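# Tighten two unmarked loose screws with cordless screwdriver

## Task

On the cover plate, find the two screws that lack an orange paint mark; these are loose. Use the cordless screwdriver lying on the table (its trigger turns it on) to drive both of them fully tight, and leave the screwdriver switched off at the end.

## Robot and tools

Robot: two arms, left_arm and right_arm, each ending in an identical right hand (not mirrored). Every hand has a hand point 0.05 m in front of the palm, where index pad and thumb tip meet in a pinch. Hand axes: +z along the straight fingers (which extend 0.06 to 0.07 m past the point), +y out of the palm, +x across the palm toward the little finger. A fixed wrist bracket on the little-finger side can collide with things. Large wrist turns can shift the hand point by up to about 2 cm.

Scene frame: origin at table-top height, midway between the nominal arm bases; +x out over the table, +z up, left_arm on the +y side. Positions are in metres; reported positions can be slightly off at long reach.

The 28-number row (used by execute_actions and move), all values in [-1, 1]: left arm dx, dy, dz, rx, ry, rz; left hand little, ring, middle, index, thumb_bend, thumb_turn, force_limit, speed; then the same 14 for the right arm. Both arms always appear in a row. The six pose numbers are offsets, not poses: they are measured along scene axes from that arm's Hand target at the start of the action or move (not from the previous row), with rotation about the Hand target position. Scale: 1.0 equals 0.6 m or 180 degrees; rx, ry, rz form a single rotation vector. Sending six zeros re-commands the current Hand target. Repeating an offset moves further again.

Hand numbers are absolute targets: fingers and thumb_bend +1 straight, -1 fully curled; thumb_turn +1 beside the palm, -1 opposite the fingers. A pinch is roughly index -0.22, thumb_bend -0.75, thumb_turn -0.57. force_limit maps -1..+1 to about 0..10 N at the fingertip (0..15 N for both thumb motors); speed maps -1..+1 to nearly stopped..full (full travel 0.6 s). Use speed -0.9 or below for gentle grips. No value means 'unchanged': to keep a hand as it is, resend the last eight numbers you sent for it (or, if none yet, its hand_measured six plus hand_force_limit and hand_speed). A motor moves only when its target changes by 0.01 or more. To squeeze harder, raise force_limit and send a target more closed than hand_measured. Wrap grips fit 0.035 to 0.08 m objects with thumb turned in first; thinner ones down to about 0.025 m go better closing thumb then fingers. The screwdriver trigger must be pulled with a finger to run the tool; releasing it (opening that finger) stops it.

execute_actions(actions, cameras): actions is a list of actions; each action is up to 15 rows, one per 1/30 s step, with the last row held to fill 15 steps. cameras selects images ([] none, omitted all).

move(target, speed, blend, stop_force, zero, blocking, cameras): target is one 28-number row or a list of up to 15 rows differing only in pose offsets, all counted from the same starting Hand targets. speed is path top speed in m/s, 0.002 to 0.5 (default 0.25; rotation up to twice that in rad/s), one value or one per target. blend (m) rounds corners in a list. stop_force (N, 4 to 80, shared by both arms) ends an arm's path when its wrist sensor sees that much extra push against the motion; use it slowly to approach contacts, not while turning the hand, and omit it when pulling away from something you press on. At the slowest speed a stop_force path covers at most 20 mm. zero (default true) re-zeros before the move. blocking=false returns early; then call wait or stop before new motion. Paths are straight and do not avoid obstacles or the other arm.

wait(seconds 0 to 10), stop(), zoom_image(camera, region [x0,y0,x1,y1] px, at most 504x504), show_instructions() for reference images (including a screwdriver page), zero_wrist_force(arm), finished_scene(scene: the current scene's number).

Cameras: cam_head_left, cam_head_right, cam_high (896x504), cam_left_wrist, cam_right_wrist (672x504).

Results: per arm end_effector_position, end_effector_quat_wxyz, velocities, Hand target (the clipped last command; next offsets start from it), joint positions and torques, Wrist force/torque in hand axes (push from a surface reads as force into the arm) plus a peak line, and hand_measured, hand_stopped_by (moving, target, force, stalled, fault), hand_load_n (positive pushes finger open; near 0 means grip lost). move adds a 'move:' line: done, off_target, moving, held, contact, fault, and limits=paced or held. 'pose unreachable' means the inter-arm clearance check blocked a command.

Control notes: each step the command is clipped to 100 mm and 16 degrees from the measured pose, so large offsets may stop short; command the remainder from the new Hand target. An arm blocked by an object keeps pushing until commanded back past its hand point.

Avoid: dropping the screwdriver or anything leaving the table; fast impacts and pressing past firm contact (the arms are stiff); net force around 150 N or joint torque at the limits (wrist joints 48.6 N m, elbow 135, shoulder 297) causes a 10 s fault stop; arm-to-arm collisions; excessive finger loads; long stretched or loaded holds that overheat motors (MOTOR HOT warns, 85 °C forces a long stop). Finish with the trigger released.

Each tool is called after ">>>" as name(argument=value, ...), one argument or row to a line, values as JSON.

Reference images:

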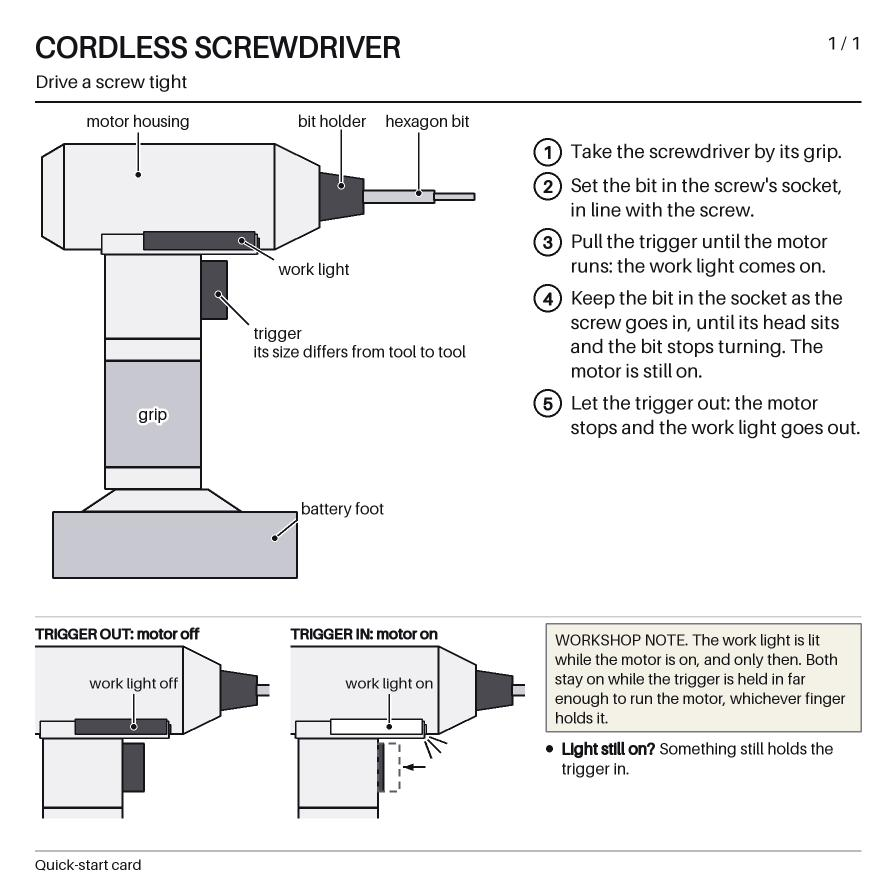

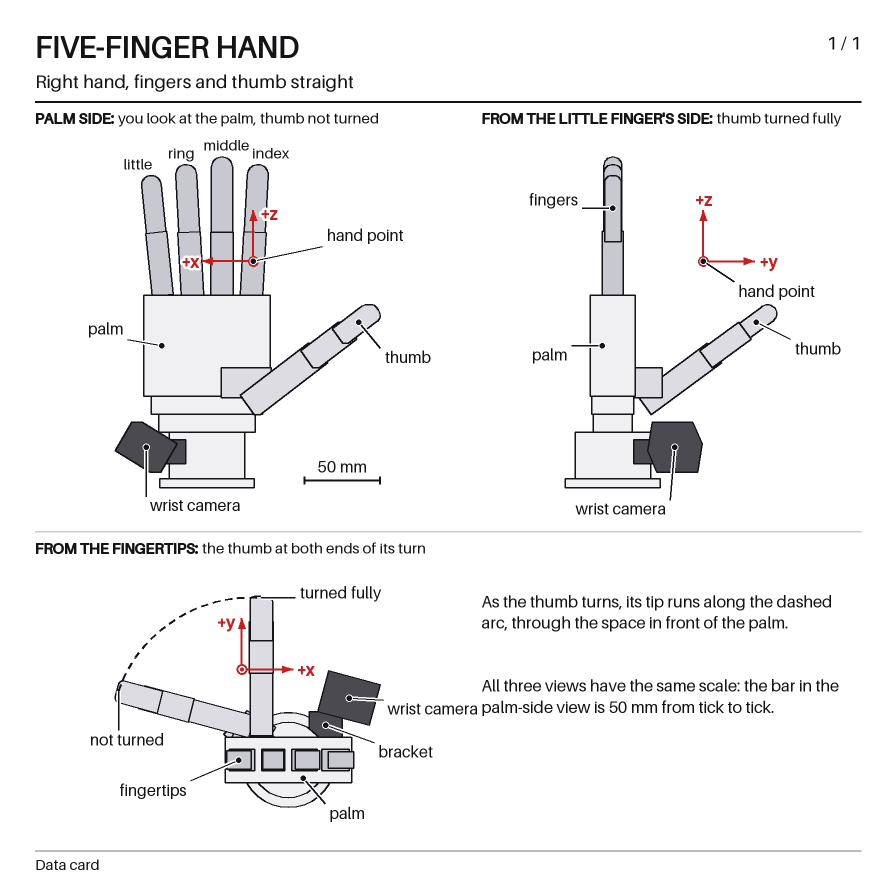

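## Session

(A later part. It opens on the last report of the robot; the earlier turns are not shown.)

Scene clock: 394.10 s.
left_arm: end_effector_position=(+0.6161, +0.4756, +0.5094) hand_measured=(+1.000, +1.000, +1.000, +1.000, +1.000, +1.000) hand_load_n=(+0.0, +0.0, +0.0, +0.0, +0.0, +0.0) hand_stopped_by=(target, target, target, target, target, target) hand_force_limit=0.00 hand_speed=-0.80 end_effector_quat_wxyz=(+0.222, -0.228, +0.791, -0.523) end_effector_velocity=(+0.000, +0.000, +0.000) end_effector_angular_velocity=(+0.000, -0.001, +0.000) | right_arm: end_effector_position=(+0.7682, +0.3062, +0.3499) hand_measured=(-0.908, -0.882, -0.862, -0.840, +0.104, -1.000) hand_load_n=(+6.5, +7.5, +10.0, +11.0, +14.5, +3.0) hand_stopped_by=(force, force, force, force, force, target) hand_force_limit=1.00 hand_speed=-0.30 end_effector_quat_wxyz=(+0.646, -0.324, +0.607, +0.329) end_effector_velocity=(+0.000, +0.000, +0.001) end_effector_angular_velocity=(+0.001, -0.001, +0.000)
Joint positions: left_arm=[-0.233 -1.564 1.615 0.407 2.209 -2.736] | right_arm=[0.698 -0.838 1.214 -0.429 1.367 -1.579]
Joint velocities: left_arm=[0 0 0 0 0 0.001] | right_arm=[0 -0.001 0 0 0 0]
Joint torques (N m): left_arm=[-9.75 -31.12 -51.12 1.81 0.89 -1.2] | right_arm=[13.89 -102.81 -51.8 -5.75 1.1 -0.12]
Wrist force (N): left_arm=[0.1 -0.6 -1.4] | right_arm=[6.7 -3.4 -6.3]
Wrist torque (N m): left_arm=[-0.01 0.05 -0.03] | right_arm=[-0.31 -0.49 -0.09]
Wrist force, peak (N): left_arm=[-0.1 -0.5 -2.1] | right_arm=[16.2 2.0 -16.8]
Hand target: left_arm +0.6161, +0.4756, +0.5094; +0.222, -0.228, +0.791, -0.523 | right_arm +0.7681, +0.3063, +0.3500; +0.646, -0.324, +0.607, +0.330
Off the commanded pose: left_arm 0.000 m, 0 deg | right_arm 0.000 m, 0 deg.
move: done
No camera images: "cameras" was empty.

>>> move(
  target=[0,0,0,0,0,0,1,1,1,1,1,1,0,-0.8,0.008,0.0059,0,0,0,0,-0.99,-0.99,-1,-1,-1,-1,1,-0.3],
  speed=0.002,
  stop_force=5,
  cameras=["cam_left_wrist"],
)

>>> zoom_image(
  camera="cam_left_wrist",
  region=[330, 215, 360, 245],
)

Scene clock: 395.67 s.
left_arm: end_effector_position=(+0.6161, +0.4756, +0.5094) hand_measured=(+1.000, +1.000, +1.000, +1.000, +1.000, +1.000) hand_load_n=(+0.0, +0.0, +0.0, +0.0, +0.0, -0.5) hand_stopped_by=(target, target, target, target, target, target) hand_force_limit=0.00 hand_speed=-0.80 end_effector_quat_wxyz=(+0.222, -0.228, +0.791, -0.523) end_effector_velocity=(+0.000, +0.000, +0.000) end_effector_angular_velocity=(+0.000, +0.000, +0.000) | right_arm: end_effector_position=(+0.7686, +0.3067, +0.3499) hand_measured=(-0.906, -0.882, -0.862, -0.840, +0.104, -1.000) hand_load_n=(+6.5, +7.0, +9.5, +10.0, +15.0, +2.0) hand_stopped_by=(force, force, force, force, force, target) hand_force_limit=1.00 hand_speed=-0.30 end_effector_quat_wxyz=(+0.646, -0.324, +0.607, +0.330) end_effector_velocity=(+0.000, +0.000, +0.000) end_effector_angular_velocity=(+0.000, +0.000, +0.000)
Joint positions: left_arm=[-0.233 -1.564 1.615 0.407 2.209 -2.736] | right_arm=[0.698 -0.837 1.212 -0.428 1.367 -1.579]
Joint velocities: left_arm=[0.001 0 0 0 0 0] | right_arm=[0 0 0 0 0 0]
Joint torques (N m): left_arm=[-10.04 -26.71 -50 1.8 0.58 -1.17] | right_arm=[4.98 -119.09 -43.96 -6.15 2.61 -1.05]
Wrist force (N): left_arm=[-0.4 -0.3 -1.6] | right_arm=[7.0 -2.2 -7.4]
Wrist torque (N m): left_arm=[0.05 0.13 -0.05] | right_arm=[-0.42 -0.46 -0.14]
Wrist force, peak (N): left_arm=[0.1 0.0 -2.2] | right_arm=[8.8 0.0 -13.8]
Hand target: left_arm +0.6161, +0.4756, +0.5094; +0.222, -0.228, +0.791, -0.523 | right_arm +0.7686, +0.3067, +0.3500; +0.646, -0.324, +0.607, +0.330
Off the commanded pose: left_arm 0.000 m, 0 deg | right_arm 0.005 m, 0 deg.
move: contact (right_arm)
Images, in order (width x height): cam_left_wrist 672x504.

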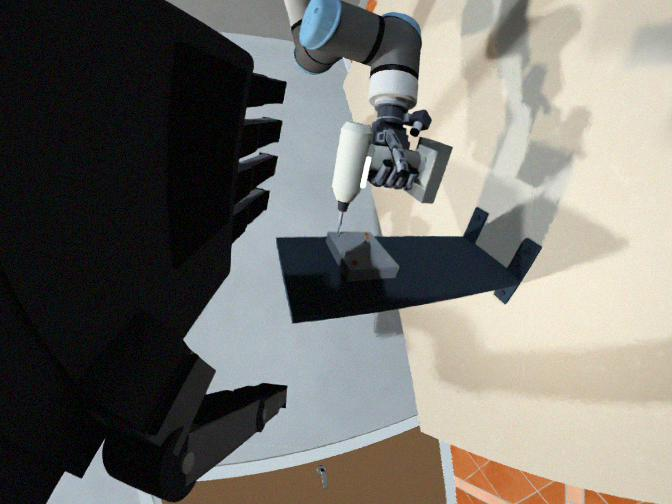

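Scaled by 16.800 from the camera's 672x504 image, which has a finer 960x720 frame.

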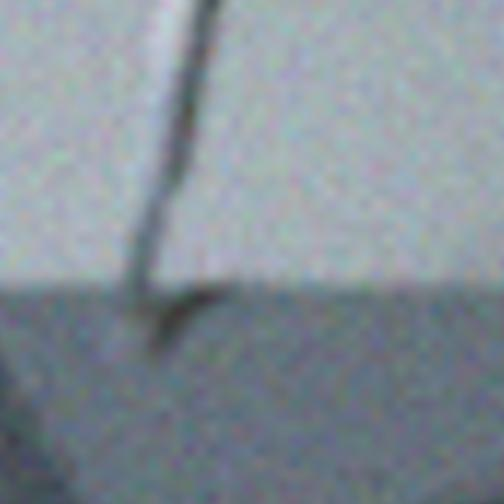

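>>> move(
  target=[0,0,0,0,0,0,1,1,1,1,1,1,0,-0.8,0.008,0.0059,0,0,0,0,-0.99,-0.99,-1,-1,-1,-1,1,-0.3],
  speed=0.002,
  stop_force=6,
  cameras=[],
)

>>> move(
  target=[0,0,0,0,0,0,1,1,1,1,1,1,0,-0.8,0.008,0.0059,0,0,0,0,-0.99,-0.99,-1,-1,-1,-1,1,-0.3],
  speed=0.002,
  stop_force=6,
  cameras=[],
)

Scene clock: 396.63 s.
left_arm: end_effector_position=(+0.6161, +0.4756, +0.5094) hand_measured=(+1.000, +1.000, +1.000, +1.000, +1.000, +1.000) hand_load_n=(+0.0, +0.0, +0.0, -0.5, +0.0, +0.0) hand_stopped_by=(target, target, target, target, target, target) hand_force_limit=0.00 hand_speed=-0.80 end_effector_quat_wxyz=(+0.222, -0.228, +0.791, -0.523) end_effector_velocity=(+0.000, -0.001, +0.000) end_effector_angular_velocity=(+0.000, -0.001, -0.002) | right_arm: end_effector_position=(+0.7687, +0.3068, +0.3500) hand_measured=(-0.906, -0.882, -0.862, -0.840, +0.104, -1.000) hand_load_n=(+6.5, +7.5, +9.5, +10.0, +15.5, +1.5) hand_stopped_by=(force, force, force, force, force, target) hand_force_limit=1.00 hand_speed=-0.30 end_effector_quat_wxyz=(+0.646, -0.324, +0.607, +0.330) end_effector_velocity=(+0.000, +0.000, -0.001) end_effector_angular_velocity=(-0.002, +0.001, +0.000)
Joint positions: left_arm=[-0.233 -1.564 1.615 0.407 2.209 -2.736] | right_arm=[0.698 -0.837 1.212 -0.428 1.367 -1.579]
Joint velocities: left_arm=[-0.001 0 0 0 0.001 0.001] | right_arm=[0 0.001 0 0.002 0 0]
Joint torques (N m): left_arm=[-10.42 -31.83 -49.92 1.38 0.86 -1.7] | right_arm=[3.08 -109.46 -46.84 -6.23 1.99 -0.9]
Wrist force (N): left_arm=[-0.1 -0.2 -1.8] | right_arm=[8.5 0.0 -13.7]
Wrist torque (N m): left_arm=[0.08 0.08 -0.03] | right_arm=[-0.17 -0.47 -0.14]
Wrist force, peak (N): left_arm=[0.0 -0.3 -2.0] | right_arm=[9.7 1.9 -18.0]
Hand target: left_arm +0.6161, +0.4756, +0.5094; +0.222, -0.228, +0.791, -0.523 | right_arm +0.7687, +0.3068, +0.3500; +0.646, -0.324, +0.607, +0.330
Off the commanded pose: left_arm 0.000 m, 0 deg | right_arm 0.006 m, 0 deg.
move: contact (right_arm)
No camera images: "cameras" was empty.

Scene clock: 397.73 s.
left_arm: end_effector_position=(+0.6161, +0.4756, +0.5094) hand_measured=(+1.000, +1.000, +1.000, +1.000, +1.000, +1.000) hand_load_n=(+0.0, +0.0, +0.0, +0.0, +0.0, +0.0) hand_stopped_by=(target, target, target, target, target, target) hand_force_limit=0.00 hand_speed=-0.80 end_effector_quat_wxyz=(+0.222, -0.228, +0.791, -0.523) end_effector_velocity=(+0.000, +0.000, +0.000) end_effector_angular_velocity=(+0.000, +0.000, +0.000) | right_arm: end_effector_position=(+0.7692, +0.3073, +0.3500) hand_measured=(-0.906, -0.882, -0.862, -0.840, +0.104, -1.000) hand_load_n=(+6.0, +7.0, +9.0, +10.0, +16.0, +2.0) hand_stopped_by=(force, force, force, force, force, target) hand_force_limit=1.00 hand_speed=-0.30 end_effector_quat_wxyz=(+0.646, -0.324, +0.607, +0.330) end_effector_velocity=(+0.000, +0.000, +0.000) end_effector_angular_velocity=(+0.000, +0.000, +0.000)
Joint positions: left_arm=[-0.233 -1.564 1.615 0.407 2.209 -2.736] | right_arm=[0.698 -0.835 1.21 -0.427 1.367 -1.579]
Joint velocities: left_arm=[0 0 0 0.001 0 0] | right_arm=[0 0 0 0 0 0]
Joint torques (N m): left_arm=[-9.66 -29.14 -49.72 1.59 0.86 -1.54] | right_arm=[-9.42 -119.69 -45.37 -7.76 1.35 -0.57]
Wrist force (N): left_arm=[-0.2 -0.5 -1.8] | right_arm=[8.0 1.3 -18.0]
Wrist torque (N m): left_arm=[0.03 0.10 -0.04] | right_arm=[0.09 -0.35 -0.94]
Wrist force, peak (N): left_arm=[-0.2 -0.4 -2.1] | right_arm=[9.1 2.2 -21.8]
Hand target: left_arm +0.6161, +0.4756, +0.5094; +0.222, -0.228, +0.791, -0.523 | right_arm +0.7692, +0.3073, +0.3500; +0.646, -0.324, +0.607, +0.330
Off the commanded pose: left_arm 0.000 m, 0 deg | right_arm 0.005 m, 0 deg.
move: contact (right_arm)
No camera images: "cameras" was empty.

>>> move(
  target=[0,0,0,0,0,0,1,1,1,1,1,1,0,-0.8,-0.0004,-0.0003,0,0,0,0,-0.99,-0.99,-1,-0.2,-1,-1,1,-0.3],
  speed=0.01,
  cameras=["cam_left_wrist"],
)

>>> move(
  target=[0,0,0,0,0,0,1,1,1,1,1,1,0,-0.8,-0.012,-0.0089,0,0,0,0,-0.99,-0.99,-1,-0.2,-1,-1,1,-0.3],
  speed=0.01,
  cameras=[],
)

>>> move(
  target=[0,0,0,0,0,0,1,1,1,1,1,1,0,-0.8,-0.067,-0.049,0,0,0,0,-0.99,-0.99,-1,-0.2,-1,-1,1,-0.3],
  speed=0.06,
  cameras=["cam_left_wrist","cam_head_left","cam_right_wrist"],
)

>>> zoom_image(
  camera="cam_left_wrist",
  region=[310, 210, 410, 290],
)

>>> zoom_image(
  camera="cam_left_wrist",
  region=[310, 80, 480, 240],
)

Scene clock: 398.80 s.
left_arm: end_effector_position=(+0.6161, +0.4756, +0.5094) hand_measured=(+1.000, +1.000, +1.000, +1.000, +1.000, +1.000) hand_load_n=(+0.0, +0.0, +0.0, -0.5, +0.0, +0.0) hand_stopped_by=(target, target, target, target, target, target) hand_force_limit=0.00 hand_speed=-0.80 end_effector_quat_wxyz=(+0.222, -0.228, +0.791, -0.523) end_effector_velocity=(+0.000, -0.001, +0.000) end_effector_angular_velocity=(+0.000, +0.000, -0.002) | right_arm: end_effector_position=(+0.7690, +0.3071, +0.3501) hand_measured=(-0.906, -0.882, -0.862, -0.200, +0.104, -1.000) hand_load_n=(+6.0, +8.0, +10.5, -0.5, +15.0, +3.0) hand_stopped_by=(force, force, force, target, force, target) hand_force_limit=1.00 hand_speed=-0.30 end_effector_quat_wxyz=(+0.646, -0.324, +0.607, +0.330) end_effector_velocity=(+0.000, +0.000, -0.001) end_effector_angular_velocity=(-0.001, +0.001, +0.000)
Joint positions: left_arm=[-0.233 -1.564 1.615 0.407 2.209 -2.736] | right_arm=[0.698 -0.836 1.21 -0.428 1.367 -1.579]
Joint velocities: left_arm=[-0.001 0 0 0 0 0.001] | right_arm=[0 0.001 0 0.001 0 0]
Joint torques (N m): left_arm=[-8.54 -29.62 -50.27 1.26 0.96 -1.81] | right_arm=[2 -115.55 -37.56 -4 1.37 -0.59]
Wrist force (N): left_arm=[0.0 -0.6 -1.5] | right_arm=[5.8 -4.1 -1.6]
Wrist torque (N m): left_arm=[0.01 0.07 -0.04] | right_arm=[-0.45 -0.68 -0.11]
Wrist force, peak (N): left_arm=[-0.3 -0.4 -2.3] | right_arm=[8.2 1.0 -18.4]
Hand target: left_arm +0.6161, +0.4756, +0.5094; +0.222, -0.228, +0.791, -0.523 | right_arm +0.7689, +0.3071, +0.3500; +0.646, -0.324, +0.607, +0.330
Off the commanded pose: left_arm 0.000 m, 0 deg | right_arm 0.000 m, 0 deg.
move: done
Images, in order (width x height): cam_left_wrist 672x504.

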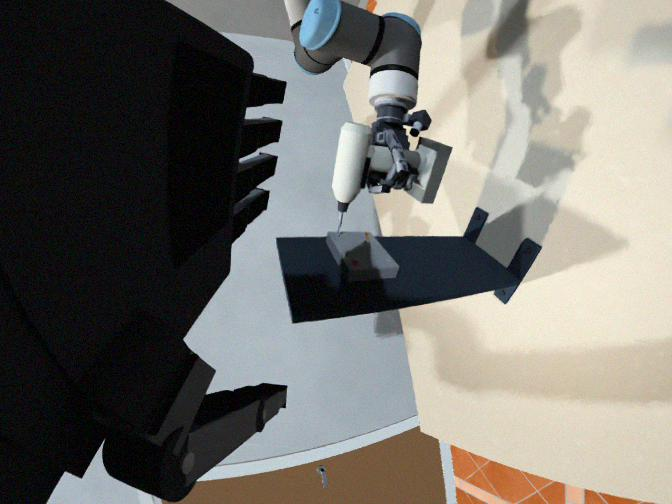

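Scene clock: 399.93 s.
left_arm: end_effector_position=(+0.6161, +0.4756, +0.5094) hand_measured=(+1.000, +1.000, +1.000, +1.000, +1.000, +1.000) hand_load_n=(+0.0, +0.0, +0.0, +0.0, +0.0, -0.5) hand_stopped_by=(target, target, target, target, target, target) hand_force_limit=0.00 hand_speed=-0.80 end_effector_quat_wxyz=(+0.222, -0.228, +0.791, -0.523) end_effector_velocity=(+0.000, +0.000, +0.000) end_effector_angular_velocity=(+0.000, +0.000, +0.001) | right_arm: end_effector_position=(+0.7617, +0.3017, +0.3500) hand_measured=(-0.906, -0.882, -0.862, -0.200, +0.104, -1.000) hand_load_n=(+5.0, +7.0, +12.0, +0.0, +13.0, +4.0) hand_stopped_by=(force, force, force, target, force, target) hand_force_limit=1.00 hand_speed=-0.30 end_effector_quat_wxyz=(+0.646, -0.324, +0.607, +0.330) end_effector_velocity=(+0.000, +0.000, -0.001) end_effector_angular_velocity=(+0.000, +0.001, +0.000)
Joint positions: left_arm=[-0.233 -1.564 1.615 0.407 2.209 -2.736] | right_arm=[0.699 -0.85 1.235 -0.439 1.368 -1.579]
Joint velocities: left_arm=[0 0 0 0 0 -0.001] | right_arm=[0 0.001 -0.001 0.001 0 0]
Joint torques (N m): left_arm=[-9.87 -28.86 -48.72 1.71 0.76 -1.38] | right_arm=[13.07 -108.09 -51.11 -5.27 2.1 -1.18]
Wrist force (N): left_arm=[-0.2 0.0 -1.8] | right_arm=[9.1 -2.8 -2.2]
Wrist torque (N m): left_arm=[0.10 0.09 -0.03] | right_arm=[-0.50 -0.35 0.12]
Wrist force, peak (N): left_arm=[-0.3 -0.6 -2.0] | right_arm=[9.4 -2.8 -2.1]
Hand target: left_arm +0.6161, +0.4756, +0.5094; +0.222, -0.228, +0.791, -0.523 | right_arm +0.7617, +0.3017, +0.3500; +0.646, -0.324, +0.607, +0.330
Off the commanded pose: left_arm 0.000 m, 0 deg | right_arm 0.000 m, 0 deg.
move: done
No camera images: "cameras" was empty.

Scene clock: 401.07 s.
left_arm: end_effector_position=(+0.6161, +0.4756, +0.5094) hand_measured=(+1.000, +1.000, +1.000, +1.000, +1.000, +1.000) hand_load_n=(+0.0, +0.0, +0.0, +0.0, +0.0, -0.5) hand_stopped_by=(target, target, target, target, target, target) hand_force_limit=0.00 hand_speed=-0.80 end_effector_quat_wxyz=(+0.222, -0.228, +0.791, -0.523) end_effector_velocity=(+0.000, +0.000, +0.000) end_effector_angular_velocity=(+0.000, +0.000, +0.001) | right_arm: end_effector_position=(+0.7214, +0.2723, +0.3501) hand_measured=(-0.906, -0.882, -0.862, -0.200, +0.104, -1.000) hand_load_n=(+5.0, +7.5, +12.0, +0.0, +13.0, +4.0) hand_stopped_by=(force, force, force, target, force, target) hand_force_limit=1.00 hand_speed=-0.30 end_effector_quat_wxyz=(+0.646, -0.324, +0.607, +0.330) end_effector_velocity=(+0.001, +0.001, -0.001) end_effector_angular_velocity=(-0.001, +0.001, +0.000)
Joint positions: left_arm=[-0.233 -1.564 1.615 0.407 2.209 -2.736] | right_arm=[0.706 -0.925 1.365 -0.494 1.375 -1.579]
Joint velocities: left_arm=[0 -0.001 0 0 0 0] | right_arm=[0 0.004 -0.004 0.002 0 0]
Joint torques (N m): left_arm=[-8.57 -31.58 -48.91 1.47 0.84 -1.27] | right_arm=[-2.02 -91.68 -49.45 -1.37 0.24 -1.59]
Wrist force (N): left_arm=[-0.3 -0.3 -1.7] | right_arm=[9.2 -3.0 -2.0]
Wrist torque (N m): left_arm=[0.07 0.11 -0.04] | right_arm=[-0.52 -0.38 0.10]
Wrist force, peak (N): left_arm=[0.3 -0.2 -2.2] | right_arm=[9.5 -2.9 -2.3]
Hand target: left_arm +0.6161, +0.4756, +0.5094; +0.222, -0.228, +0.791, -0.523 | right_arm +0.7215, +0.2723, +0.3500; +0.646, -0.324, +0.607, +0.330
Off the commanded pose: left_arm 0.000 m, 0 deg | right_arm 0.000 m, 0 deg.
move: done
Images, in order (width x height): cam_head_left 896x504, cam_left_wrist 672x504, cam_right_wrist 672x504.

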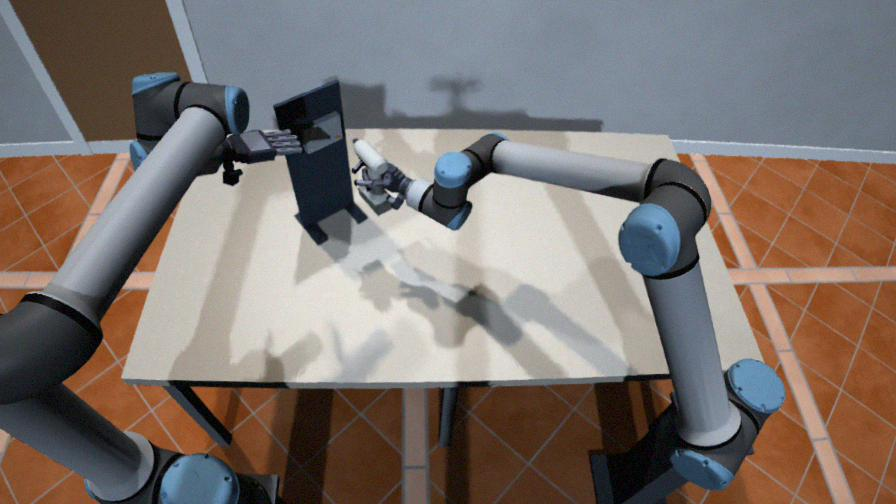

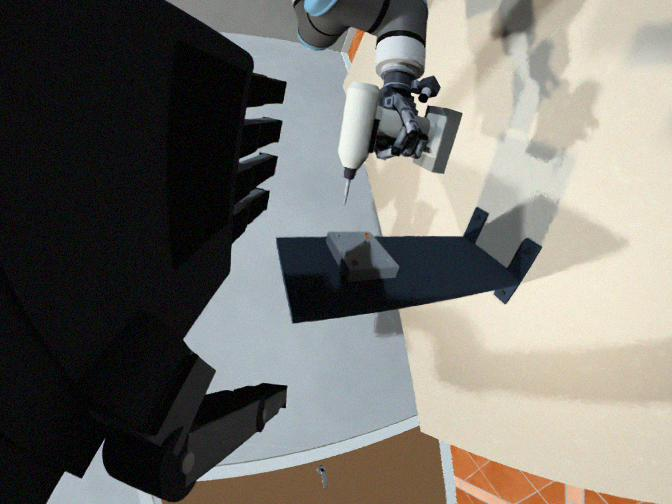

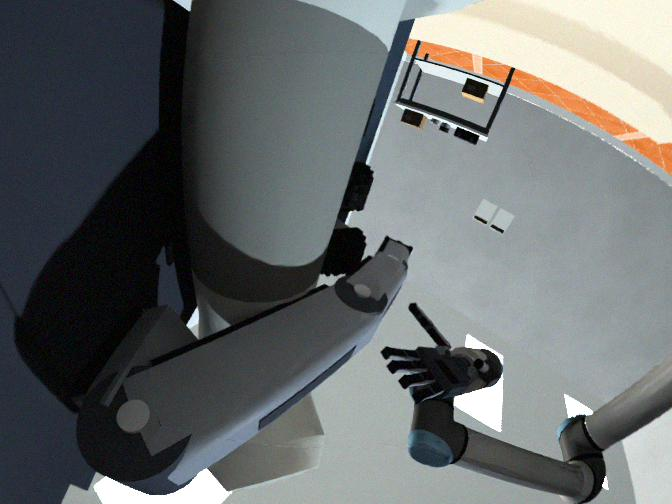

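Scaled by 5.040 from the camera's 672x504 image, which has a finer 960x720 frame.

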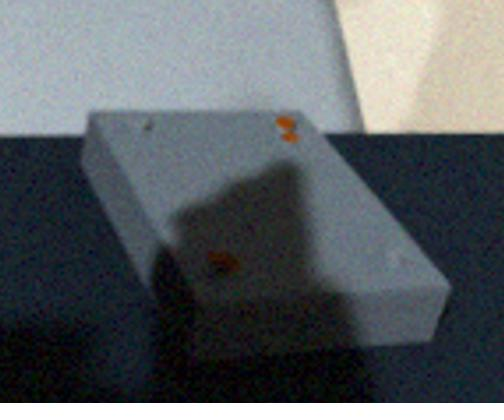

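Scaled by 2.965 from the camera's 672x504 image, which has a finer 960x720 frame.

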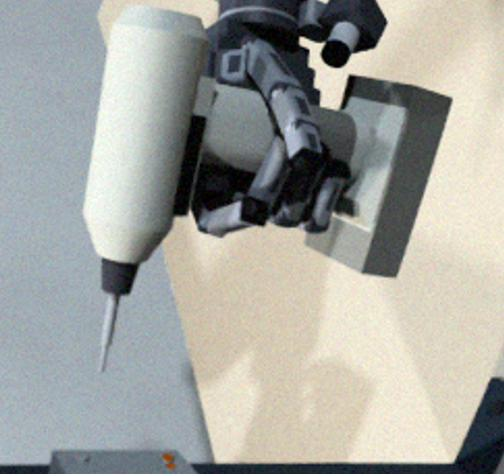

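>>> execute_actions(
  actions=[],
)

Scene clock: 401.87 s.
left_arm: end_effector_position=(+0.6161, +0.4756, +0.5094) hand_measured=(+1.000, +1.000, +1.000, +1.000, +1.000, +1.000) hand_load_n=(+0.0, +0.0, +0.0, +0.0, +0.0, +0.0) hand_stopped_by=(target, target, target, target, target, target) hand_force_limit=0.00 hand_speed=-0.80 end_effector_quat_wxyz=(+0.222, -0.228, +0.791, -0.523) end_effector_velocity=(+0.000, +0.000, +0.000) end_effector_angular_velocity=(+0.000, +0.001, +0.001) | right_arm: end_effector_position=(+0.7215, +0.2723, +0.3500) hand_measured=(-0.906, -0.882, -0.862, -0.200, +0.104, -1.000) hand_load_n=(+4.5, +7.5, +11.5, +0.0, +13.0, +4.0) hand_stopped_by=(force, force, force, target, force, target) hand_force_limit=1.00 hand_speed=-0.30 end_effector_quat_wxyz=(+0.646, -0.324, +0.607, +0.330) end_effector_velocity=(+0.000, +0.000, +0.001) end_effector_angular_velocity=(+0.000, +0.000, -0.001)
Joint positions: left_arm=[-0.233 -1.564 1.615 0.407 2.209 -2.736] | right_arm=[0.706 -0.925 1.365 -0.494 1.375 -1.579]
Joint velocities: left_arm=[0 0 0 0 0 -0.001] | right_arm=[0 -0.001 0 0 0 0]
Joint torques (N m): left_arm=[-8.63 -33.48 -49.67 1.9 1.01 -1.16] | right_arm=[-14.57 -96.42 -40.06 -2.23 -0.47 -0.58]
Wrist force (N): left_arm=[-0.1 -0.3 -1.8] | right_arm=[9.2 -3.0 -2.0]
Wrist torque (N m): left_arm=[0.06 0.09 -0.03] | right_arm=[-0.53 -0.37 0.10]
Wrist force, peak (N): left_arm=[-0.4 -0.5 -1.9] | right_arm=[9.5 -2.9 -2.4]
Hand target: left_arm +0.6161, +0.4756, +0.5094; +0.222, -0.228, +0.791, -0.523 | right_arm +0.7215, +0.2723, +0.3500; +0.646, -0.324, +0.607, +0.330
Off the commanded pose: left_arm 0.000 m, 0 deg | right_arm 0.000 m, 0 deg.

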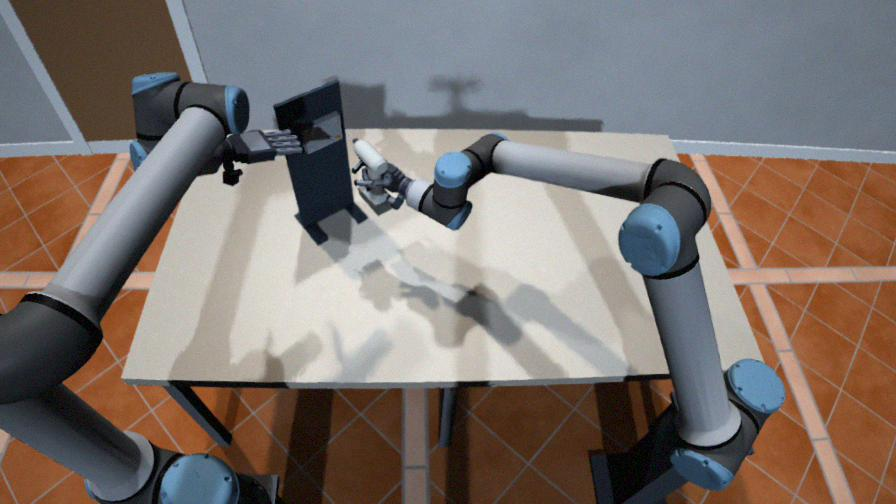

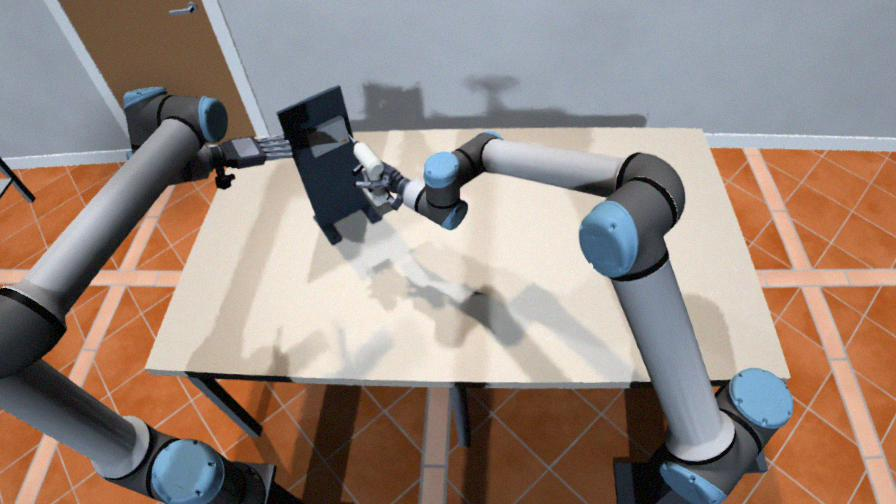

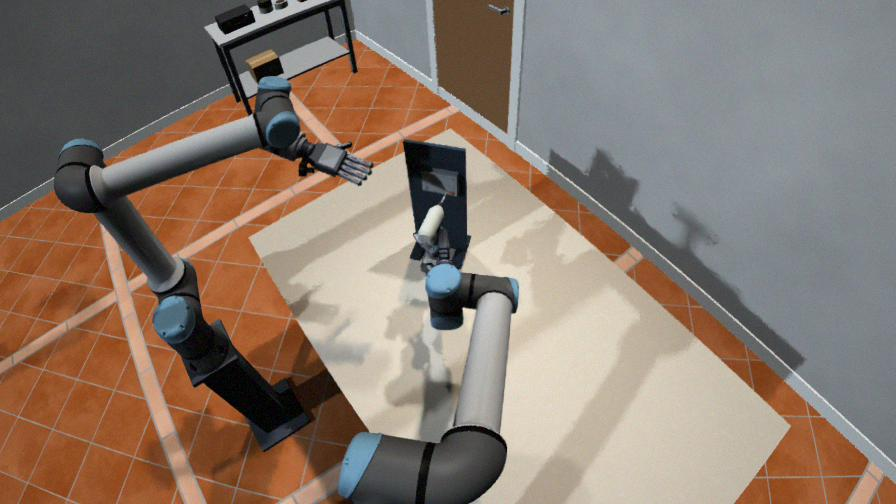

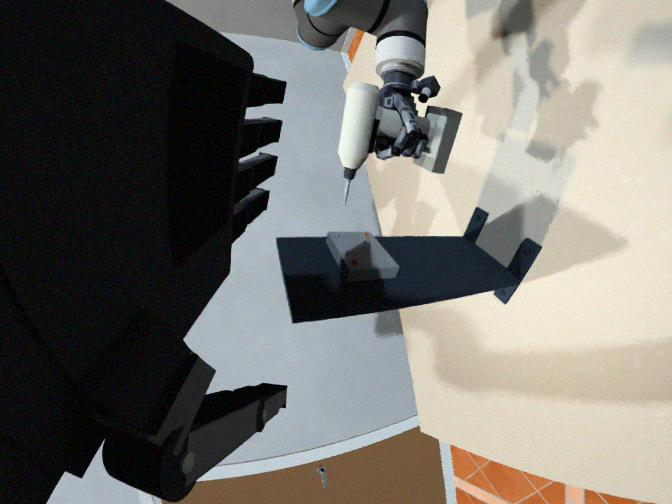

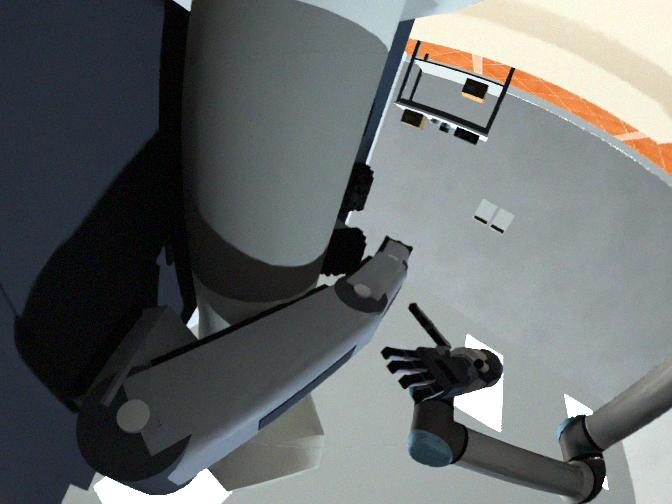

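>>> zoom_image(
  camera="cam_left_wrist",
  region=[270, 60, 470, 300],
)

>>> zoom_image(
  camera="cam_left_wrist",
  region=[310, 220, 410, 295],
)

Scaled by 2.100 from the camera's 672x504 image, which has a finer 960x720 frame.

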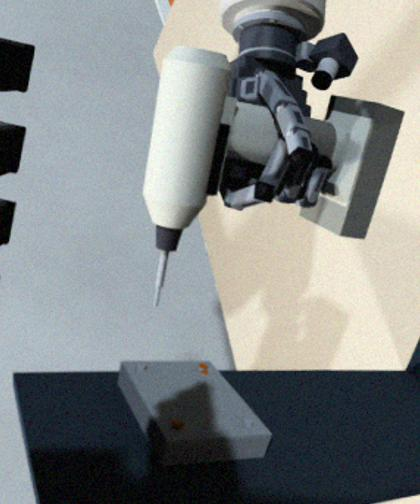

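Scaled by 5.040 from the camera's 672x504 image, which has a finer 960x720 frame.

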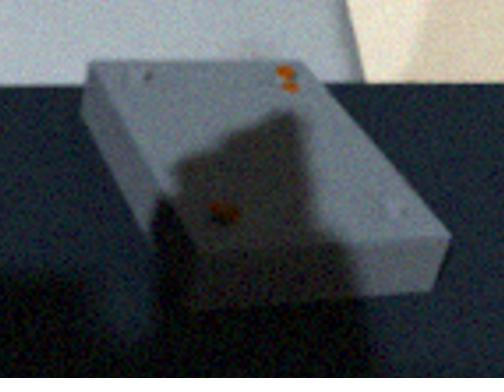

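>>> move(
  target=[
    [0,0,0,0,0,0,1,1,1,1,1,1,0,-0.8,-0.0806,-0.0592,0,0,0,0,-0.99,-0.99,-1,-0.2,-1,-1,1,-0.3],
    [0,0,0,0,0,0,1,1,1,1,1,1,0,-0.8,-0.0806,-0.0592,-0.35,0,0,0,-0.99,-0.99,-1,-0.2,-1,-1,1,-0.3],
  ],
  speed=0.12,
  blend=[0.03,0],
  cameras=["cam_left_wrist","cam_high","cam_head_right"],
)

Scene clock: 404.73 s.
left_arm: end_effector_position=(+0.6161, +0.4756, +0.5094) hand_measured=(+1.000, +1.000, +1.000, +1.000, +1.000, +1.000) hand_load_n=(+0.0, +0.0, +0.0, +0.0, -0.5, -0.5) hand_stopped_by=(target, target, target, target, target, target) hand_force_limit=0.00 hand_speed=-0.80 end_effector_quat_wxyz=(+0.222, -0.228, +0.791, -0.523) end_effector_velocity=(+0.000, -0.001, +0.000) end_effector_angular_velocity=(+0.000, +0.000, -0.001) | right_arm: end_effector_position=(+0.6731, +0.2368, +0.1401) hand_measured=(-0.906, -0.882, -0.862, -0.200, +0.104, -1.000) hand_load_n=(+4.5, +7.5, +11.5, +0.0, +13.5, +4.0) hand_stopped_by=(force, force, force, target, force, target) hand_force_limit=1.00 hand_speed=-0.30 end_effector_quat_wxyz=(+0.646, -0.324, +0.607, +0.330) end_effector_velocity=(+0.000, +0.000, +0.002) end_effector_angular_velocity=(+0.000, -0.001, +0.000)
Joint positions: left_arm=[-0.233 -1.564 1.615 0.407 2.209 -2.736] | right_arm=[0.715 -0.803 1.592 -0.842 1.385 -1.58]
Joint velocities: left_arm=[-0.001 0 0 0 0 0] | right_arm=[0 -0.002 -0.001 0.002 0 0]
Joint torques (N m): left_arm=[-6.89 -30.21 -50.1 1.48 0.91 -1.51] | right_arm=[13.8 -114.89 -41.14 -1.41 2.14 0.11]
Wrist force (N): left_arm=[-0.3 -0.8 -1.8] | right_arm=[8.8 -2.6 -2.1]
Wrist torque (N m): left_arm=[0.00 0.11 -0.05] | right_arm=[-0.48 -0.31 0.09]
Wrist force, peak (N): left_arm=[-0.2 -0.5 -2.2] | right_arm=[11.8 -2.8 -2.3]
Hand target: left_arm +0.6161, +0.4756, +0.5094; +0.222, -0.228, +0.791, -0.523 | right_arm +0.6731, +0.2368, +0.1401; +0.646, -0.324, +0.607, +0.330
Off the commanded pose: left_arm 0.000 m, 0 deg | right_arm 0.000 m, 0 deg.
move: done
Images, in order (width x height): cam_head_right 896x504, cam_high 896x504, cam_left_wrist 672x504.

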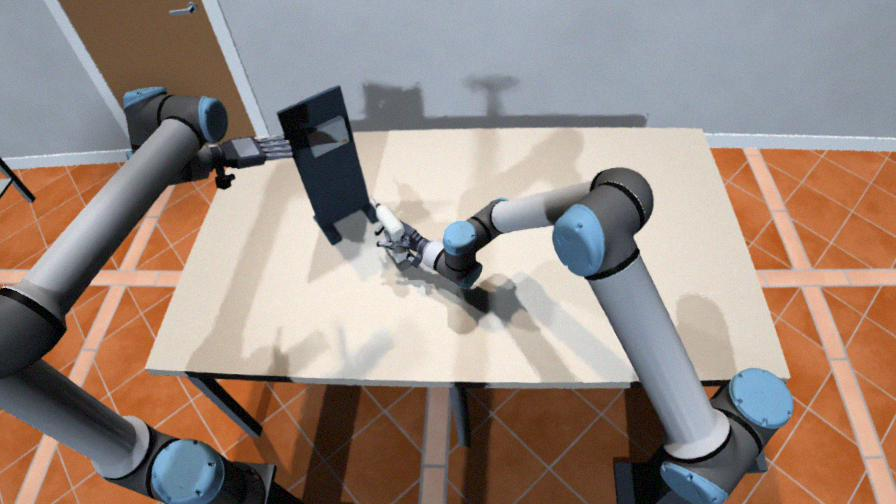

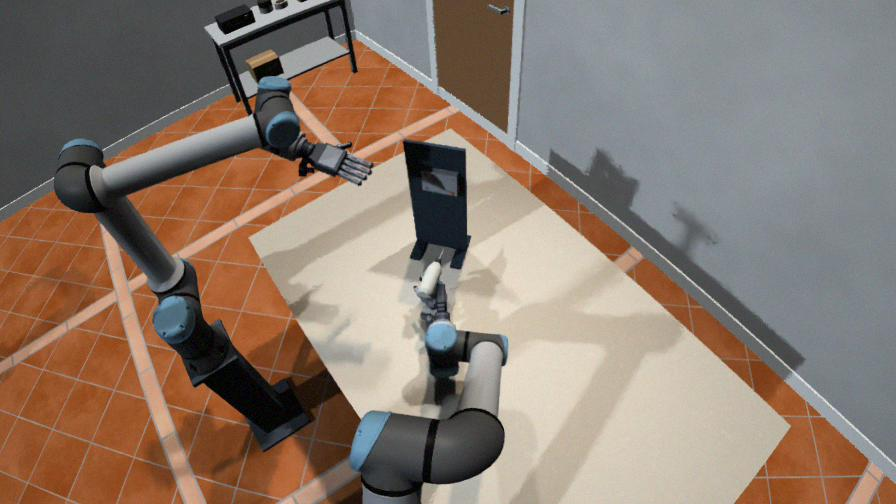

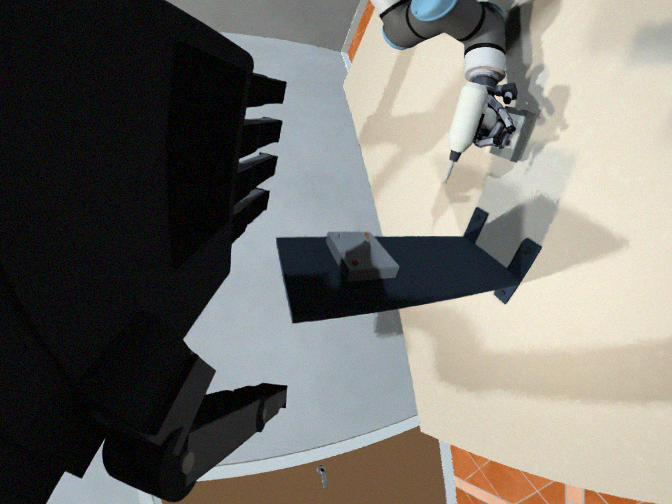

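>>> move(
  target=[0,0,0,0,0,0,1,1,1,1,1,1,0,-0.8,0,0,-0.06,0,0,0,-0.99,-0.99,-1,-0.2,-1,-1,1,-0.3],
  speed=0.015,
  stop_force=5,
  cameras=["cam_left_wrist","cam_head_right"],
)

>>> zoom_image(
  camera="cam_left_wrist",
  region=[420, 60, 560, 220],
)

>>> zoom_image(
  camera="cam_head_right",
  region=[350, 170, 490, 290],
)

Scene clock: 406.70 s.
left_arm: end_effector_position=(+0.6161, +0.4756, +0.5094) hand_measured=(+1.000, +1.000, +1.000, +1.000, +1.000, +1.000) hand_load_n=(+0.0, +0.0, +0.0, +0.0, +0.0, -0.5) hand_stopped_by=(target, target, target, target, target, target) hand_force_limit=0.00 hand_speed=-0.80 end_effector_quat_wxyz=(+0.222, -0.228, +0.791, -0.523) end_effector_velocity=(+0.000, +0.000, +0.000) end_effector_angular_velocity=(-0.001, +0.001, +0.000) | right_arm: end_effector_position=(+0.6731, +0.2368, +0.1247) hand_measured=(-0.906, -0.882, -0.862, -0.200, +0.104, -1.000) hand_load_n=(+6.0, +8.0, +11.5, +0.0, +13.5, +4.0) hand_stopped_by=(force, force, force, target, force, target) hand_force_limit=1.00 hand_speed=-0.30 end_effector_quat_wxyz=(+0.646, -0.324, +0.607, +0.330) end_effector_velocity=(+0.000, +0.000, +0.001) end_effector_angular_velocity=(+0.000, -0.001, +0.000)
Joint positions: left_arm=[-0.233 -1.564 1.615 0.407 2.209 -2.736] | right_arm=[0.715 -0.785 1.593 -0.861 1.385 -1.58]
Joint velocities: left_arm=[0 0.001 0 0 0 -0.001] | right_arm=[0 -0.001 0 0 0 0]
Joint torques (N m): left_arm=[-12.9 -28.92 -48.77 1.89 0.31 -1.1] | right_arm=[14.17 -112.11 -31.83 -1.64 2.19 0.68]
Wrist force (N): left_arm=[-0.6 -0.3 -1.8] | right_arm=[7.8 -3.1 -2.1]
Wrist torque (N m): left_arm=[0.06 0.16 -0.06] | right_arm=[-0.52 -0.38 0.06]
Wrist force, peak (N): left_arm=[0.0 -0.3 -2.2] | right_arm=[9.5 -3.2 -2.1]
Hand target: left_arm +0.6161, +0.4756, +0.5094; +0.222, -0.228, +0.791, -0.523 | right_arm +0.6731, +0.2368, +0.1247; +0.646, -0.324, +0.607, +0.330
Off the commanded pose: left_arm 0.000 m, 0 deg | right_arm 0.021 m, 0 deg.
move: contact (right_arm)
Images, in order (width x height): cam_head_right 896x504, cam_left_wrist 672x504.

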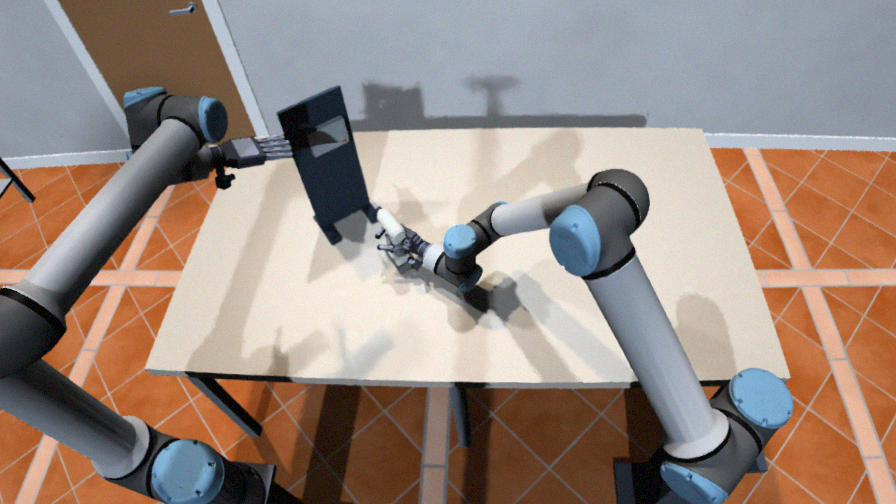

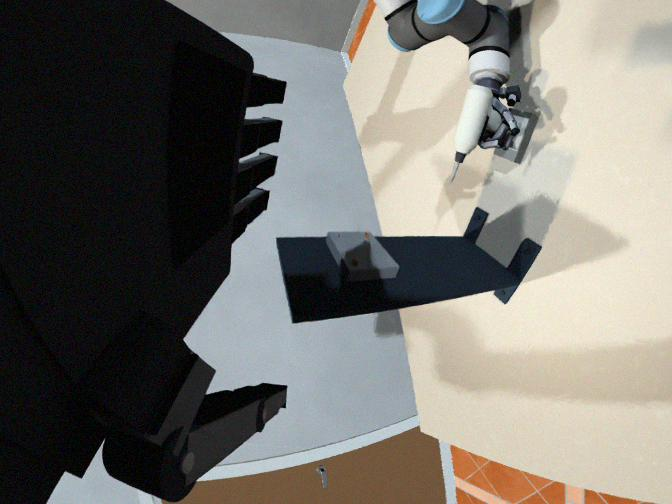

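Scaled by 3.150 from the camera's 672x504 image, which has a finer 960x720 frame.

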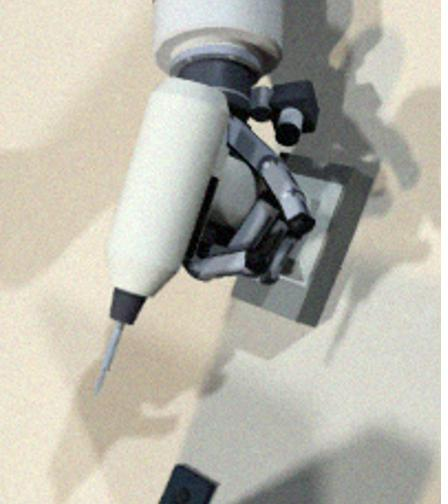

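Scaled by 3.600.

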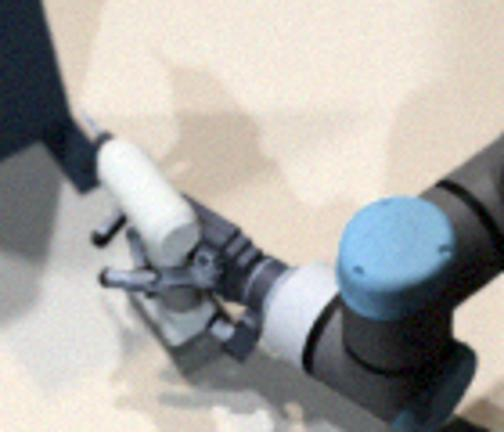

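>>> move(
  target=[0,0,0,0,0,0,1,1,1,1,1,1,0,-0.8,0,0,-0.02,0,0,0,-0.99,-0.99,-1,-0.2,-1,-1,1,-0.3],
  speed=0.006,
  stop_force=6,
  cameras=[],
)

Scene clock: 407.63 s.
left_arm: end_effector_position=(+0.6161, +0.4756, +0.5094) hand_measured=(+1.000, +1.000, +1.000, +1.000, +1.000, +1.000) hand_load_n=(+0.0, +0.0, +0.0, +0.0, +0.0, -0.5) hand_stopped_by=(target, target, target, target, target, target) hand_force_limit=0.00 hand_speed=-0.80 end_effector_quat_wxyz=(+0.222, -0.228, +0.791, -0.523) end_effector_velocity=(+0.000, +0.000, +0.000) end_effector_angular_velocity=(-0.001, +0.001, +0.001) | right_arm: end_effector_position=(+0.6731, +0.2368, +0.1244) hand_measured=(-0.906, -0.882, -0.862, -0.200, +0.104, -1.000) hand_load_n=(+6.0, +8.0, +12.0, +0.0, +13.0, +4.0) hand_stopped_by=(force, force, force, target, force, target) hand_force_limit=1.00 hand_speed=-0.30 end_effector_quat_wxyz=(+0.646, -0.324, +0.607, +0.330) end_effector_velocity=(+0.000, +0.000, +0.000) end_effector_angular_velocity=(+0.000, +0.000, +0.000)
Joint positions: left_arm=[-0.233 -1.564 1.615 0.407 2.209 -2.736] | right_arm=[0.715 -0.785 1.593 -0.861 1.385 -1.58]
Joint velocities: left_arm=[0 0 0 0 0 -0.002] | right_arm=[0 0 0 0 0 0]
Joint torques (N m): left_arm=[-9.11 -29.16 -48.85 2.03 0.59 -1.43] | right_arm=[14.36 -107.75 -31.06 0.06 1.91 0.75]
Wrist force (N): left_arm=[0.0 -0.2 -1.6] | right_arm=[2.8 -3.1 -0.4]
Wrist torque (N m): left_arm=[0.07 0.06 -0.02] | right_arm=[-0.59 -0.57 -0.06]
Wrist force, peak (N): left_arm=[0.0 -0.6 -2.0] | right_arm=[8.3 -3.3 -2.0]
Hand target: left_arm +0.6161, +0.4756, +0.5094; +0.222, -0.228, +0.791, -0.523 | right_arm +0.6731, +0.2368, +0.1244; +0.646, -0.324, +0.607, +0.330
Off the commanded pose: left_arm 0.000 m, 0 deg | right_arm 0.012 m, 0 deg.
move: contact (right_arm)
No camera images: "cameras" was empty.

>>> move(
  target=[
    [0,0,0,0,0,0,1,1,1,1,1,1,0,-0.8,0,0,0.01,0,0,0,-0.99,-0.99,-1,-0.2,-1,-1,1,-0.3],
    [0,0,0,0,0,0,1,1,1,1,1,1,0,-0.8,0,0,0.01,0.01316,-0.0179,0,-0.99,-0.99,-1,-0.2,-1,-1,1,-0.3],
  ],
  speed=0.05,
  cameras=[],
)

>>> move(
  target=[0,0,0,0,0,0,1,1,1,1,1,1,0,-0.8,0,0,-0.04,0,0,0,-0.99,-0.99,-1,-0.2,-1,-1,1,-0.3],
  speed=0.006,
  stop_force=5,
  cameras=["cam_left_wrist"],
)

Scene clock: 409.23 s.
left_arm: end_effector_position=(+0.6161, +0.4756, +0.5094) hand_measured=(+1.000, +1.000, +1.000, +1.000, +1.000, +1.000) hand_load_n=(+0.0, +0.0, +0.0, +0.0, +0.0, -0.5) hand_stopped_by=(target, target, target, target, target, target) hand_force_limit=0.00 hand_speed=-0.80 end_effector_quat_wxyz=(+0.222, -0.228, +0.791, -0.523) end_effector_velocity=(+0.000, +0.001, +0.000) end_effector_angular_velocity=(+0.000, -0.001, +0.000) | right_arm: end_effector_position=(+0.6731, +0.2368, +0.1302) hand_measured=(-0.906, -0.882, -0.862, -0.200, +0.104, -1.000) hand_load_n=(+5.5, +8.0, +12.0, +0.0, +13.0, +4.0) hand_stopped_by=(force, force, force, target, force, target) hand_force_limit=1.00 hand_speed=-0.30 end_effector_quat_wxyz=(+0.669, -0.320, +0.582, +0.333) end_effector_velocity=(+0.000, +0.000, -0.001) end_effector_angular_velocity=(-0.003, +0.004, +0.000)
Joint positions: left_arm=[-0.233 -1.564 1.615 0.407 2.209 -2.736] | right_arm=[0.715 -0.777 1.605 -0.947 1.383 -1.59]
Joint velocities: left_arm=[0.001 0 0 0 0 0.001] | right_arm=[0 0 0 0.005 0 0.001]
Joint torques (N m): left_arm=[-10.12 -29.61 -50.16 2.2 0.74 -1.77] | right_arm=[-13.9 -114.84 -39.68 -1.64 -0.52 0.72]
Wrist force (N): left_arm=[0.1 -0.2 -2.0] | right_arm=[9.1 -2.8 -3.0]
Wrist torque (N m): left_arm=[0.08 0.05 -0.01] | right_arm=[-0.48 -0.30 0.11]
Wrist force, peak (N): left_arm=[-0.2 -0.3 -2.2] | right_arm=[10.7 -2.6 -2.2]
Hand target: left_arm +0.6161, +0.4756, +0.5094; +0.222, -0.228, +0.791, -0.523 | right_arm +0.6732, +0.2368, +0.1304; +0.669, -0.320, +0.582, +0.333
Off the commanded pose: left_arm 0.000 m, 0 deg | right_arm 0.000 m, 0 deg.
move: done
No camera images: "cameras" was empty.

Scene clock: 410.70 s.
left_arm: end_effector_position=(+0.6161, +0.4756, +0.5094) hand_measured=(+1.000, +1.000, +1.000, +1.000, +1.000, +1.000) hand_load_n=(+0.0, +0.0, +0.0, +0.0, +0.0, +0.0) hand_stopped_by=(target, target, target, target, target, target) hand_force_limit=0.00 hand_speed=-0.80 end_effector_quat_wxyz=(+0.222, -0.228, +0.791, -0.523) end_effector_velocity=(+0.000, -0.001, +0.000) end_effector_angular_velocity=(+0.000, +0.001, -0.001) | right_arm: end_effector_position=(+0.6732, +0.2369, +0.1263) hand_measured=(-0.906, -0.882, -0.862, -0.200, +0.104, -1.000) hand_load_n=(+5.0, +8.0, +12.0, +0.0, +13.0, +4.5) hand_stopped_by=(force, force, force, target, force, target) hand_force_limit=1.00 hand_speed=-0.30 end_effector_quat_wxyz=(+0.669, -0.320, +0.582, +0.333) end_effector_velocity=(+0.000, +0.000, +0.001) end_effector_angular_velocity=(+0.001, -0.001, +0.000)
Joint positions: left_arm=[-0.233 -1.564 1.615 0.407 2.209 -2.736] | right_arm=[0.715 -0.772 1.605 -0.953 1.383 -1.59]
Joint velocities: left_arm=[-0.002 0 0 0 0 0] | right_arm=[0 0 0 -0.002 0 0]
Joint torques (N m): left_arm=[-10.06 -30.82 -49.67 1.89 0.91 -1.69] | right_arm=[-13.62 -111.03 -31.67 -1.44 0.69 0.6]
Wrist force (N): left_arm=[-0.2 -0.7 -1.7] | right_arm=[5.8 -2.7 -1.5]
Wrist torque (N m): left_arm=[0.00 0.09 -0.05] | right_arm=[-0.48 -0.15 0.18]
Wrist force, peak (N): left_arm=[0.0 -0.4 -2.2] | right_arm=[9.4 -3.1 -2.9]
Hand target: left_arm +0.6161, +0.4756, +0.5094; +0.222, -0.228, +0.791, -0.523 | right_arm +0.6732, +0.2369, +0.1263; +0.669, -0.320, +0.582, +0.333
Off the commanded pose: left_arm 0.000 m, 0 deg | right_arm 0.020 m, 0 deg.
move: contact (right_arm)
Images, in order (width x height): cam_left_wrist 672x504.

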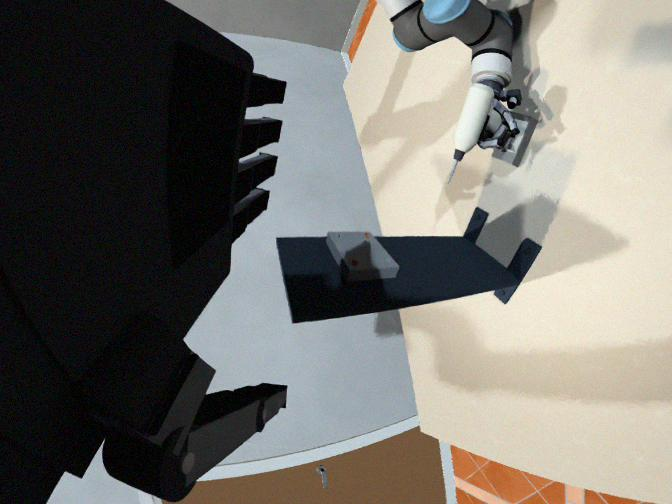

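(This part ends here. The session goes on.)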